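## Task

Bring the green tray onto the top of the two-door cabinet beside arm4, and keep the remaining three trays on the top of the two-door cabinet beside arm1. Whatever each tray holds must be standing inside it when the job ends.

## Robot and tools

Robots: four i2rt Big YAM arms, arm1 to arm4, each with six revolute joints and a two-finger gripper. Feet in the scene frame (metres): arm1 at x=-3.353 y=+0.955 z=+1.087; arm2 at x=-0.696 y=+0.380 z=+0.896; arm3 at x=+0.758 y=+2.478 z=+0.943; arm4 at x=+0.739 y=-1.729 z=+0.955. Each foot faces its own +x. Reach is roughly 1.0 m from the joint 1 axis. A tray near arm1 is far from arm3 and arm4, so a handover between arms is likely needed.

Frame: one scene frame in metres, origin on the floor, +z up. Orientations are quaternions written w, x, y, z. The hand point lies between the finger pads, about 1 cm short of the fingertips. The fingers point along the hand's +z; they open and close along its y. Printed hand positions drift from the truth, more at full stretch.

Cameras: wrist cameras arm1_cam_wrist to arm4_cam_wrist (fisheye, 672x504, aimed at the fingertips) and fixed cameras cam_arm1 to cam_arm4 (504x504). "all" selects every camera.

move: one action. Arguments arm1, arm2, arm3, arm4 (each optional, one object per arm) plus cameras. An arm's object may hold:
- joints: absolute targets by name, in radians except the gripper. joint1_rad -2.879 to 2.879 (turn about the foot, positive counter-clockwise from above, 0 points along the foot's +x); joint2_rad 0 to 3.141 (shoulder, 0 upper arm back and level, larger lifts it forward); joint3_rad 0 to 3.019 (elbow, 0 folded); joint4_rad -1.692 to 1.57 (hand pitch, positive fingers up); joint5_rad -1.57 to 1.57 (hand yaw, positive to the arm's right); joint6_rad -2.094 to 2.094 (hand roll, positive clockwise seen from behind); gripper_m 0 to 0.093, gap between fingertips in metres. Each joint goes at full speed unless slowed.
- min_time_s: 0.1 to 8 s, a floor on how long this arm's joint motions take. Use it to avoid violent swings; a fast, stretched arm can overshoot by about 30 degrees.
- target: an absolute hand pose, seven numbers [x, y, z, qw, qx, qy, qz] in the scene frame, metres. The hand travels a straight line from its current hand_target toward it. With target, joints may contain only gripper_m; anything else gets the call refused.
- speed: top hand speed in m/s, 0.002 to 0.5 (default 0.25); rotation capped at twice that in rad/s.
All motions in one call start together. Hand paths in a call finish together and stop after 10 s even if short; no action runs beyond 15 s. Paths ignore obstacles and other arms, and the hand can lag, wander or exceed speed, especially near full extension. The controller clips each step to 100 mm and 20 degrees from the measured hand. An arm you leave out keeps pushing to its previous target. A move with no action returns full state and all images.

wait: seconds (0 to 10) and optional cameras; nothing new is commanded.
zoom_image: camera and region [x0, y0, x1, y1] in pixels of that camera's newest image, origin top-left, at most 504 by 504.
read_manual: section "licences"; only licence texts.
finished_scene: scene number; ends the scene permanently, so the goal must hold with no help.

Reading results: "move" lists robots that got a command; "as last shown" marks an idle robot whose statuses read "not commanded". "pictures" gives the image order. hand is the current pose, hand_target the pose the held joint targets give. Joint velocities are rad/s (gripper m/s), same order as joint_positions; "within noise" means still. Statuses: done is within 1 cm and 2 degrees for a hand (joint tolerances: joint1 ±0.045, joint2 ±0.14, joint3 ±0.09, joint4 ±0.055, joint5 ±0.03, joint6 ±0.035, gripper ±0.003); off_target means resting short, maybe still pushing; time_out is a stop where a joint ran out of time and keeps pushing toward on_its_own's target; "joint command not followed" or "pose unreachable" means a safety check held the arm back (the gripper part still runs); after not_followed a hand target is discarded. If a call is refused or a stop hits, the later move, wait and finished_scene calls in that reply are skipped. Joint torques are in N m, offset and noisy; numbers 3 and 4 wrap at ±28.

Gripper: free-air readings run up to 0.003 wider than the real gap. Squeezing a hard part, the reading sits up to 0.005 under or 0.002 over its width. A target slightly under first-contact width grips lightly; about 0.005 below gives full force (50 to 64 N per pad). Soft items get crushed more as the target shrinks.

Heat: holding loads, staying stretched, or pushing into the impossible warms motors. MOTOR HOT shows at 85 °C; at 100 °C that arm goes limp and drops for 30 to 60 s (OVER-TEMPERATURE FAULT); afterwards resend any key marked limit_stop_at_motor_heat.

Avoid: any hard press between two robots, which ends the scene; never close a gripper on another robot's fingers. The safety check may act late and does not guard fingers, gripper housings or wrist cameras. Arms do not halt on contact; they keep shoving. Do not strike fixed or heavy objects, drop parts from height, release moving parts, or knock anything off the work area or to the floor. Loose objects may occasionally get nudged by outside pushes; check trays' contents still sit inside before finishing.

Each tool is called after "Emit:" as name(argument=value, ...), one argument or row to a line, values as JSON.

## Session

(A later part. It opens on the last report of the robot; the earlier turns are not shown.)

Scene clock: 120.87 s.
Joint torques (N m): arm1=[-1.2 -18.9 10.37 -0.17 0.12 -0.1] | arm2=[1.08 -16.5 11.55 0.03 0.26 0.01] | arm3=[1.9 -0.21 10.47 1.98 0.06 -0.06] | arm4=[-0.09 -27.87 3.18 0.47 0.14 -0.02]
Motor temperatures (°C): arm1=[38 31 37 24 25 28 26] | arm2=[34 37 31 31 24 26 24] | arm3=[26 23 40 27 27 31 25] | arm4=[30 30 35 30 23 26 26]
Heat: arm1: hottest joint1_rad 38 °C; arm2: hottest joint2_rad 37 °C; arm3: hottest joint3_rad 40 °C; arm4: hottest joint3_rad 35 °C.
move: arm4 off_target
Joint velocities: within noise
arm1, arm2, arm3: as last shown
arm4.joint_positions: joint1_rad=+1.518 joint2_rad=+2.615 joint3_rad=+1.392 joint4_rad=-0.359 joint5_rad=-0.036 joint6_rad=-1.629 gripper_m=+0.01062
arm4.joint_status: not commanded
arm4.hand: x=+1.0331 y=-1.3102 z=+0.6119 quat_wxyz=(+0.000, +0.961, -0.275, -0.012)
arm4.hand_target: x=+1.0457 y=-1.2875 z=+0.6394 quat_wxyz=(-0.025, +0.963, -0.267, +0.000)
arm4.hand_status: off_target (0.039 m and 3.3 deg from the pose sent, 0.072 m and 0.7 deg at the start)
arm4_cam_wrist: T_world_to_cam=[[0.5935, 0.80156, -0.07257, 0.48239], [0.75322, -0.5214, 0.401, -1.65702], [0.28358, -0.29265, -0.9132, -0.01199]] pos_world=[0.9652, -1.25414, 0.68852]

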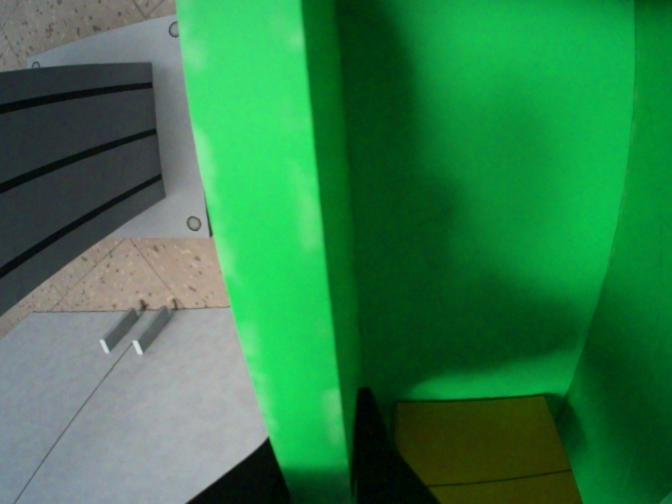

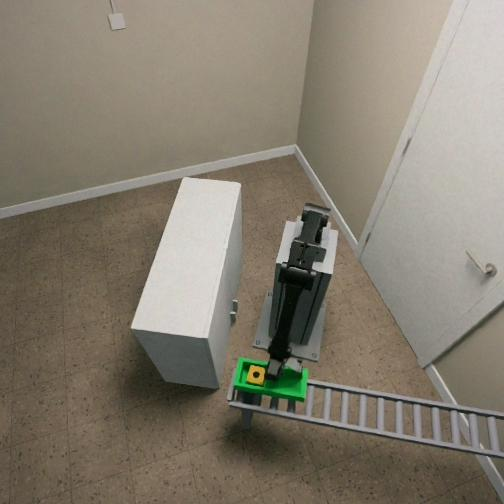

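Emit:
move(
  arm4={"target":[1.05,-1.275,0.80,-0.035,0.9633,-0.267,0],"speed":0.2},
)

Emit:
move(
  arm4={"target":[1.03,-1.31,0.97,-0.035,0.9633,-0.267,0],"speed":0.2},
)

Emit:
move(
  arm4={"joints":{"joint1_rad":0.17},"min_time_s":2.5},
  cameras=["arm4_cam_wrist","cam_arm4"],
)

Scene clock: 124.90 s.
Joint torques (N m): arm1=[-1.38 -19.02 10.4 -0.23 0.11 -0.11] | arm2=[1.08 -16.62 11.55 -0.06 0.26 0.01] | arm3=[1.79 -0.5 10.52 1.89 0.05 -0.05] | arm4=[-0.09 -25.88 5.82 0.58 0.06 -0.03]
Motor temperatures (°C): arm1=[38 32 37 24 25 28 26] | arm2=[34 37 31 31 24 26 24] | arm3=[26 23 40 27 27 31 25] | arm4=[30 31 35 30 23 26 26]
Heat: arm1: hottest joint1_rad 38 °C; arm2: hottest joint2_rad 37 °C; arm3: hottest joint3_rad 40 °C; arm4: hottest joint3_rad 35 °C.
move: arm4 off_target
Joint velocities: within noise
arm1, arm2, arm3: as last shown
arm4.joint_positions: joint1_rad=+1.518 joint2_rad=+2.250 joint3_rad=+1.282 joint4_rad=-0.590 joint5_rad=-0.041 joint6_rad=-1.629 gripper_m=+0.01062
arm4.joint_status: not commanded
arm4.hand: x=+1.0428 y=-1.2909 z=+0.7770 quat_wxyz=(-0.013, +0.961, -0.275, -0.010)
arm4.hand_target: x=+1.0498 y=-1.2753 z=+0.7998 quat_wxyz=(-0.035, +0.963, -0.267, +0.000)
arm4.hand_status: off_target (0.029 m and 2.9 deg from the pose sent, 0.192 m and 4.3 deg at the start)
pictures: none

Scene clock: 126.60 s.
Joint torques (N m): arm1=[-1.49 -18.61 10.43 -0.29 0.1 -0.1] | arm2=[1.14 -16.5 11.54 -0.01 0.26 0] | arm3=[1.73 -0.21 10.51 1.95 0.06 -0.06] | arm4=[-1.03 -22.59 8.14 0.5 0.06 -0.07]
Motor temperatures (°C): arm1=[38 32 37 24 25 28 26] | arm2=[34 38 31 31 24 26 24] | arm3=[26 23 40 27 27 31 25] | arm4=[30 31 35 30 23 26 26]
Heat: arm1: hottest joint1_rad 38 °C; arm2: hottest joint2_rad 38 °C; arm3: hottest joint3_rad 40 °C; arm4: hottest joint3_rad 35 °C.
move: arm4 off_target
Joint velocities: within noise
arm1, arm2, arm3: as last shown
arm4.joint_positions: joint1_rad=+1.518 joint2_rad=+1.862 joint3_rad=+1.197 joint4_rad=-0.894 joint5_rad=-0.042 joint6_rad=-1.636 gripper_m=+0.01062
arm4.joint_status: not commanded
arm4.hand: x=+1.0209 y=-1.3175 z=+0.9468 quat_wxyz=(-0.012, +0.962, -0.271, -0.010)
arm4.hand_target: x=+1.0298 y=-1.3103 z=+0.9698 quat_wxyz=(-0.035, +0.963, -0.267, +0.000)
arm4.hand_status: off_target (0.026 m and 3.0 deg from the pose sent, 0.194 m and 2.9 deg at the start)
pictures: none

Scene clock: 129.97 s.
Joint torques (N m): arm1=[-1.67 -18.26 10.36 -0.21 0.07 -0.1] | arm2=[1.08 -16.5 11.48 0.01 0.25 0.01] | arm3=[1.55 -0.21 10.5 2 0.06 -0.04] | arm4=[0.09 -22.53 8.24 0.55 0.06 -0.02]
Motor temperatures (°C): arm1=[38 32 37 24 25 28 26] | arm2=[34 38 31 31 24 26 24] | arm3=[26 23 40 27 27 31 25] | arm4=[30 31 35 30 23 26 26]
Heat: arm1: hottest joint1_rad 38 °C; arm2: hottest joint2_rad 38 °C; arm3: hottest joint3_rad 40 °C; arm4: hottest joint3_rad 35 °C.
move: arm4 done
Joint velocities: within noise
arm1, arm2, arm3: as last shown
arm4.joint_positions: joint1_rad=+0.166 joint2_rad=+1.862 joint3_rad=+1.197 joint4_rad=-0.894 joint5_rad=-0.042 joint6_rad=-1.641 gripper_m=+0.01062
arm4.joint_status: all done
arm4.hand: x=+1.2015 y=-1.9150 z=+0.9524 quat_wxyz=(-0.025, +0.583, -0.812, +0.000)
arm4.hand_target: x=+1.2120 y=-1.9177 z=+0.9754 quat_wxyz=(-0.037, +0.588, -0.808, +0.023)
arm4.hand_status: not commanded
arm4_cam_wrist: T_world_to_cam=[[0.9183, -0.39394, -0.03918, -1.81958], [-0.35051, -0.85506, 0.38212, -1.53051], [-0.18404, -0.33716, -0.92328, 0.56051]] pos_world=[1.23761, -1.83651, 1.03104]

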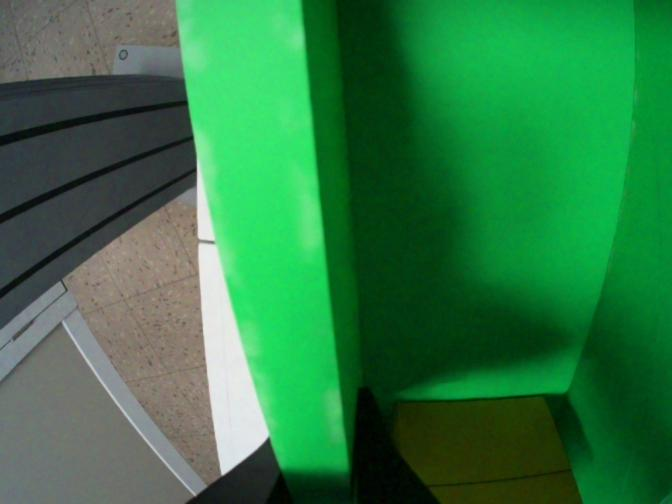

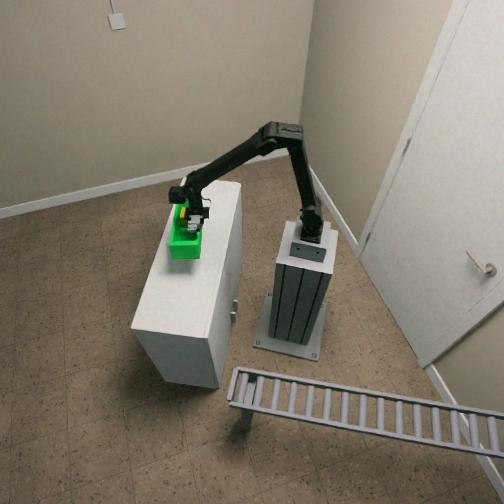

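Emit:
move(
  arm4={"target":[1.212,-1.918,0.865,-0.012,0.583,-0.812,0.02],"speed":0.15},
  cameras=["cam_arm4"],
)

Emit:
zoom_image(
  camera="cam_arm4",
  region=[130, 170, 250, 290],
)

Scene clock: 132.10 s.
Joint torques (N m): arm1=[-1.26 -18.49 10.36 -0.24 0.11 -0.11] | arm2=[0.97 -16.56 11.49 -0.01 0.27 0] | arm3=[1.85 -0.03 10.48 2.02 0.05 -0.06] | arm4=[0.21 -22.59 6.56 1.25 0.16 0.16]
Motor temperatures (°C): arm1=[38 32 37 24 25 28 26] | arm2=[34 38 31 31 24 26 24] | arm3=[26 23 41 27 27 31 25] | arm4=[30 31 35 30 23 26 26]
Heat: arm1: hottest joint1_rad 38 °C; arm2: hottest joint2_rad 38 °C; arm3: hottest joint3_rad 41 °C; arm4: hottest joint3_rad 35 °C.
move: arm4 off_target
Joint velocities: within noise
arm1.joint_positions: joint1_rad=+1.570 joint2_rad=+2.010 joint3_rad=+1.332 joint4_rad=-0.885 joint5_rad=+0.007 joint6_rad=+1.524 gripper_m=+0.04493
arm1.joint_status: not commanded
arm1.hand: x=-3.4012 y=+0.4131 z=+1.0491 quat_wxyz=(+0.009, +1.000, -0.020, +0.002)
arm1.hand_target: x=-3.4100 y=+0.4004 z=+1.0603 quat_wxyz=(+0.020, +1.000, -0.022, +0.000)
arm1.hand_status: not commanded
arm2.joint_positions: joint1_rad=+0.940 joint2_rad=+1.855 joint3_rad=+1.180 joint4_rad=-0.874 joint5_rad=-0.023 joint6_rad=+1.485 gripper_m=+0.04195
arm2.joint_status: not commanded
arm2.hand: x=-0.9756 y=-0.0312 z=+0.8912 quat_wxyz=(-0.021, -0.967, +0.256, -0.004)
arm2.hand_target: x=-0.9798 y=-0.0448 z=+0.9001 quat_wxyz=(-0.030, -0.967, +0.254, +0.000)
arm2.hand_status: not commanded
arm3.joint_positions: joint1_rad=-0.331 joint2_rad=+0.647 joint3_rad=+1.368 joint4_rad=-1.341 joint5_rad=+0.187 joint6_rad=+0.489 gripper_m=+0.09396
arm3.joint_status: not commanded
arm3.hand: x=+1.0113 y=+2.4730 z=+1.4646 quat_wxyz=(-0.457, -0.206, -0.864, -0.057)
arm3.hand_target: x=+1.0096 y=+2.4728 z=+1.4771 quat_wxyz=(-0.469, -0.206, -0.857, -0.062)
arm3.hand_status: not commanded
arm4.joint_positions: joint1_rad=+0.175 joint2_rad=+2.059 joint3_rad=+1.159 joint4_rad=-0.697 joint5_rad=-0.004 joint6_rad=-1.636 gripper_m=+0.01062
arm4.joint_status: not commanded
arm4.hand: x=+1.1947 y=-1.9139 z=+0.8485 quat_wxyz=(+0.001, +0.585, -0.811, -0.006)
arm4.hand_target: x=+1.2116 y=-1.9178 z=+0.8653 quat_wxyz=(-0.012, +0.583, -0.812, +0.020)
arm4.hand_status: off_target (0.024 m and 3.3 deg from the pose sent, 0.088 m and 2.7 deg at the start)

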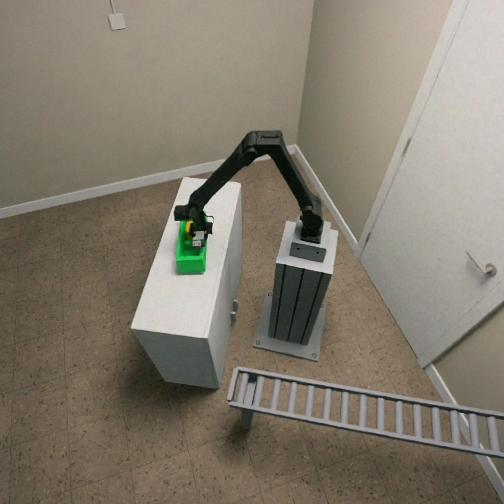

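Scaled by 4.200 from the camera's image (finer frame: 720x720).

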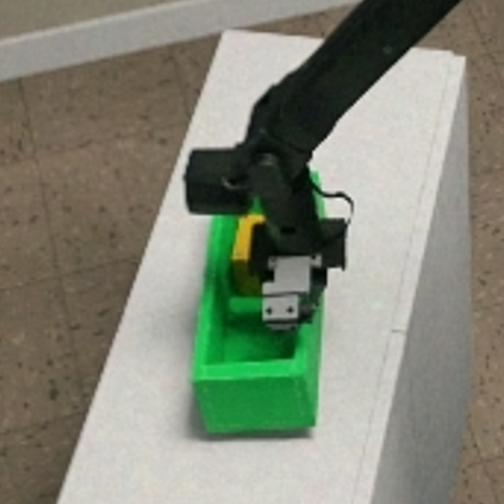

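Emit:
move(
  arm4={"target":[1.212,-1.918,0.846,-0.012,0.583,-0.812,0.02],"speed":0.06},
)

Emit:
move(
  arm4={"target":[1.212,-1.918,0.831,-0.012,0.583,-0.812,0.02],"speed":0.06},
  cameras=["cam_arm4"],
)

Emit:
zoom_image(
  camera="cam_arm4",
  region=[130, 170, 250, 290],
)

Scene clock: 133.47 s.
Joint torques (N m): arm1=[-1.26 -18.49 10.32 -0.18 0.11 -0.11] | arm2=[1.14 -16.56 11.52 -0.05 0.26 0] | arm3=[1.85 -0.32 10.5 1.92 0.05 -0.05] | arm4=[0.21 -20.48 6.38 1.17 -0.02 0.1]
Motor temperatures (°C): arm1=[38 32 37 24 25 28 26] | arm2=[34 38 31 31 24 26 24] | arm3=[26 23 41 27 27 31 25] | arm4=[30 31 35 30 23 26 26]
Heat: arm1: hottest joint1_rad 38 °C; arm2: hottest joint2_rad 38 °C; arm3: hottest joint3_rad 41 °C; arm4: hottest joint3_rad 35 °C.
move: arm4 off_target
Joint velocities: within noise
arm1, arm2, arm3: as last shown
arm4.joint_positions: joint1_rad=+0.175 joint2_rad=+2.072 joint3_rad=+1.159 joint4_rad=-0.655 joint5_rad=+0.001 joint6_rad=-1.630 gripper_m=+0.01062
arm4.joint_status: not commanded
arm4.hand: x=+1.2010 y=-1.9174 z=+0.8423 quat_wxyz=(-0.005, +0.582, -0.813, +0.008)
arm4.hand_target: x=+1.2118 y=-1.9180 z=+0.8462 quat_wxyz=(-0.012, +0.583, -0.812, +0.020)
arm4.hand_status: off_target (0.012 m and 1.6 deg from the pose sent, 0.018 m and 3.3 deg at the start)
pictures: none

Scene clock: 134.50 s.
Joint torques (N m): arm1=[-1.26 -18.43 10.44 -0.1 0.08 -0.1] | arm2=[1.14 -16.44 11.49 -0.01 0.26 0.01] | arm3=[2.14 -0.09 10.43 1.96 0.05 -0.05] | arm4=[0.15 -19.37 6.28 1.26 -0.35 0.07]
Motor temperatures (°C): arm1=[38 32 37 24 25 28 26] | arm2=[34 38 31 31 24 26 23] | arm3=[26 23 41 27 27 31 25] | arm4=[30 31 35 30 23 26 26]
Heat: arm1: hottest joint1_rad 38 °C; arm2: hottest joint2_rad 38 °C; arm3: hottest joint3_rad 41 °C; arm4: hottest joint3_rad 35 °C.
move: arm4 done
Joint velocities: within noise
arm1, arm2, arm3: as last shown
arm4.joint_positions: joint1_rad=+0.178 joint2_rad=+2.091 joint3_rad=+1.159 joint4_rad=-0.623 joint5_rad=+0.008 joint6_rad=-1.625 gripper_m=+0.01062
arm4.joint_status: not commanded
arm4.hand: x=+1.2040 y=-1.9187 z=+0.8334 quat_wxyz=(-0.005, +0.581, -0.813, +0.015)
arm4.hand_target: x=+1.2118 y=-1.9179 z=+0.8310 quat_wxyz=(-0.012, +0.583, -0.812, +0.020)
arm4.hand_status: done (0.008 m and 1.0 deg from the pose sent, 0.016 m and 1.6 deg at the start)

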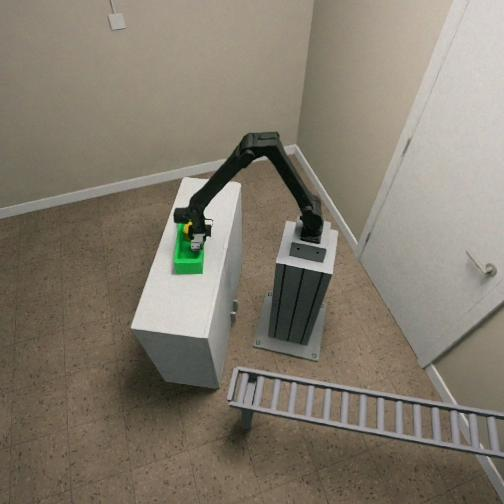

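Scaled by 4.200 from the camera's image (finer frame: 720x720).

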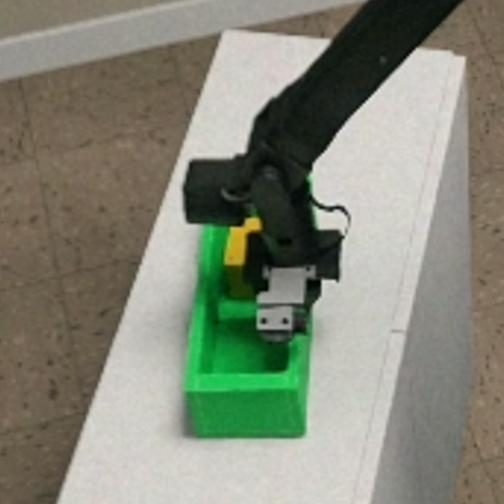

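Emit:
move(
  arm4={"target":[1.21,-1.918,0.822,-0.012,0.583,-0.812,0.02],"speed":0.06},
)

Emit:
move(
  arm4={"joints":{"gripper_m":0.04}},
  cameras=["cam_arm4","arm4_cam_wrist"],
)

Emit:
zoom_image(
  camera="cam_arm4",
  region=[130, 170, 250, 290],
)

Scene clock: 135.80 s.
Joint torques (N m): arm1=[-1.26 -18.67 10.5 -0.2 0.1 -0.1] | arm2=[1.08 -16.56 11.52 0.02 0.26 0.01] | arm3=[1.85 -0.38 10.43 1.95 0.07 -0.05] | arm4=[0.03 -18.49 5.75 1.76 -0.39 0.04]
Motor temperatures (°C): arm1=[38 32 37 24 25 28 26] | arm2=[34 38 31 31 24 26 23] | arm3=[26 23 41 27 27 31 25] | arm4=[30 32 35 30 23 26 26]
Heat: arm1: hottest joint1_rad 38 °C; arm2: hottest joint2_rad 38 °C; arm3: hottest joint3_rad 41 °C; arm4: hottest joint3_rad 35 °C.
move: arm4 done
Joint velocities: within noise
arm1, arm2, arm3: as last shown
arm4.joint_positions: joint1_rad=+0.179 joint2_rad=+2.096 joint3_rad=+1.159 joint4_rad=-0.614 joint5_rad=+0.009 joint6_rad=-1.625 gripper_m=+0.01062
arm4.joint_status: not commanded
arm4.hand: x=+1.2049 y=-1.9189 z=+0.8307 quat_wxyz=(-0.006, +0.581, -0.813, +0.017)
arm4.hand_target: x=+1.2096 y=-1.9180 z=+0.8221 quat_wxyz=(-0.012, +0.583, -0.812, +0.020)
arm4.hand_status: done (0.010 m and 0.8 deg from the pose sent, 0.013 m and 1.0 deg at the start)
pictures: none

Scene clock: 136.43 s.
Joint torques (N m): arm1=[-1.44 -18.43 10.3 -0.21 0.09 -0.08] | arm2=[0.97 -16.73 11.47 -0.03 0.25 0] | arm3=[1.67 -0.09 10.45 1.96 0.04 -0.06] | arm4=[-0.15 -18.55 5.74 1.07 -0.17 0.04]
Motor temperatures (°C): arm1=[38 32 37 24 25 28 26] | arm2=[34 38 31 31 24 26 23] | arm3=[26 23 41 27 27 31 25] | arm4=[30 31 35 30 23 26 26]
Heat: arm1: hottest joint1_rad 38 °C; arm2: hottest joint2_rad 38 °C; arm3: hottest joint3_rad 41 °C; arm4: hottest joint3_rad 35 °C.
move: arm4 done
Joint velocities: within noise
arm1, arm2, arm3: as last shown
arm4.joint_positions: joint1_rad=+0.179 joint2_rad=+2.097 joint3_rad=+1.159 joint4_rad=-0.597 joint5_rad=+0.004 joint6_rad=-1.625 gripper_m=+0.03985
arm4.joint_status: all done
arm4.hand: x=+1.2089 y=-1.9195 z=+0.8303 quat_wxyz=(-0.012, +0.581, -0.813, +0.022)
arm4.hand_target: x=+1.2097 y=-1.9180 z=+0.8222 quat_wxyz=(-0.012, +0.583, -0.812, +0.020)
arm4.hand_status: not commanded
pictures: arm4_cam_wrist, cam_arm4
arm4_cam_wrist: T_world_to_cam=[[0.91655, -0.39969, -0.01379, -1.86291], [-0.35669, -0.83257, 0.42379, -1.46916], [-0.18087, -0.3835, -0.90565, 0.34006]] pos_world=[1.24492, -1.83735, 0.9049]

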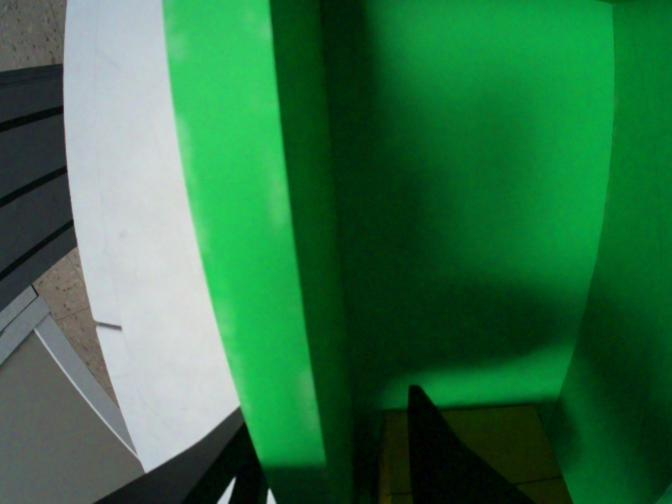

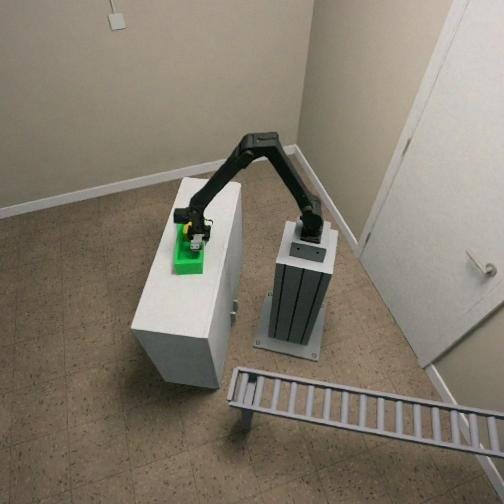

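Scaled by 4.200 from the camera's image (finer frame: 720x720).

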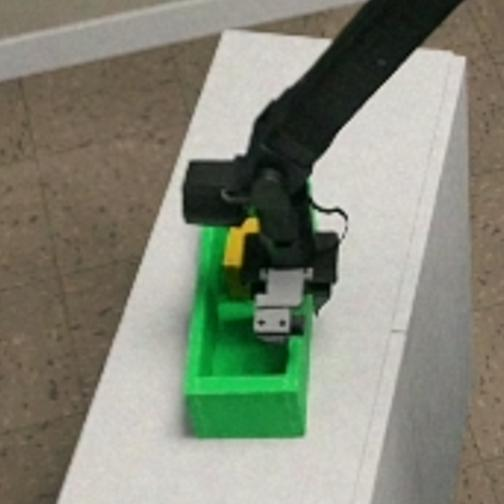

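Emit:
move(
  arm4={"target":[1.212,-1.918,1.0,-0.012,0.583,-0.812,0.02],"speed":0.15},
  cameras=["cam_arm4","cam_arm1"],
)

Emit:
zoom_image(
  camera="cam_arm4",
  region=[130, 170, 250, 290],
)

Emit:
zoom_image(
  camera="cam_arm1",
  region=[230, 150, 440, 330],
)

Scene clock: 138.87 s.
Joint torques (N m): arm1=[-1.67 -18.55 10.29 -0.31 0.1 -0.08] | arm2=[1.2 -16.5 11.55 0.05 0.26 0] | arm3=[1.9 -0.32 10.45 1.95 0.05 -0.07] | arm4=[-0.15 -18.14 10.8 0.24 -0.16 0.06]
Motor temperatures (°C): arm1=[38 32 37 24 25 28 26] | arm2=[34 38 31 31 24 26 23] | arm3=[26 23 41 27 27 31 25] | arm4=[30 31 35 30 23 26 26]
Heat: arm1: hottest joint1_rad 38 °C; arm2: hottest joint2_rad 38 °C; arm3: hottest joint3_rad 41 °C; arm4: hottest joint3_rad 35 °C.
move: arm4 off_target
Joint velocities: within noise
arm1, arm2, arm3: as last shown
arm4.joint_positions: joint1_rad=+0.179 joint2_rad=+1.801 joint3_rad=+1.222 joint4_rad=-0.986 joint5_rad=+0.004 joint6_rad=-1.625 gripper_m=+0.03993
arm4.joint_status: not commanded
arm4.hand: x=+1.1972 y=-1.9149 z=+0.9891 quat_wxyz=(-0.004, +0.582, -0.813, +0.010)
arm4.hand_target: x=+1.2115 y=-1.9178 z=+1.0001 quat_wxyz=(-0.012, +0.583, -0.812, +0.020)
arm4.hand_status: off_target (0.019 m and 1.5 deg from the pose sent, 0.170 m and 0.4 deg at the start)
pictures: cam_arm1, cam_arm4

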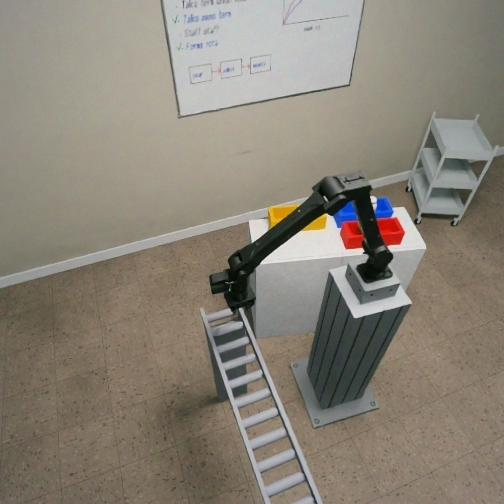

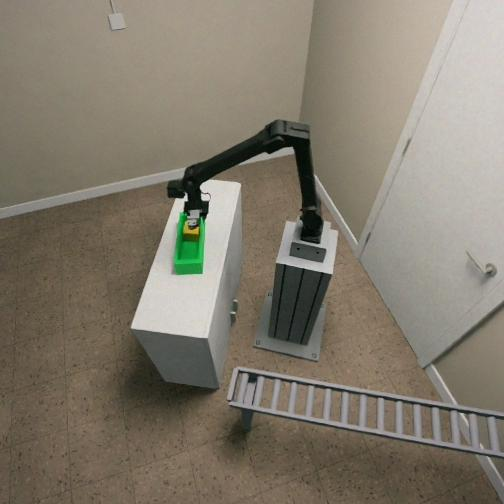

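Scaled by 4.200 from the camera's image (finer frame: 720x720).

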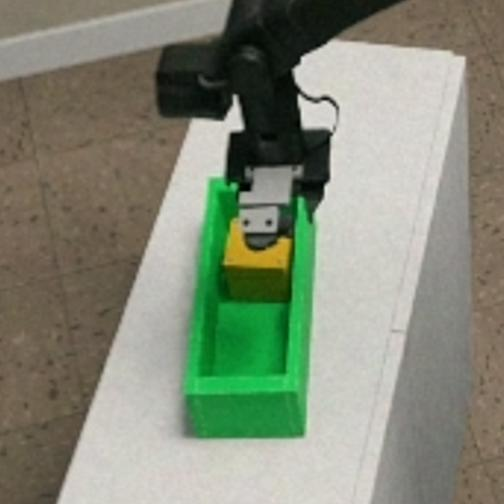

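Scaled by 2.400 from the camera's image (finer frame: 720x720).

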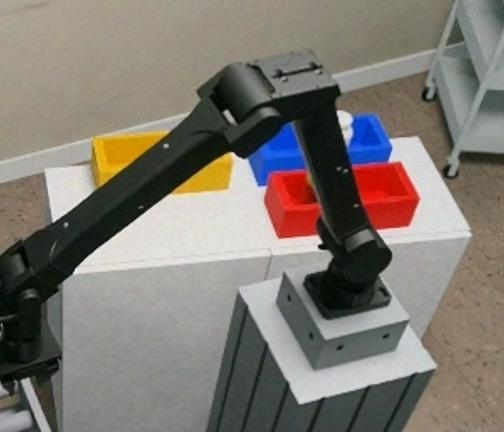

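Emit:
finished_scene(
  scene=1,
)

The scene is finished: the task was done.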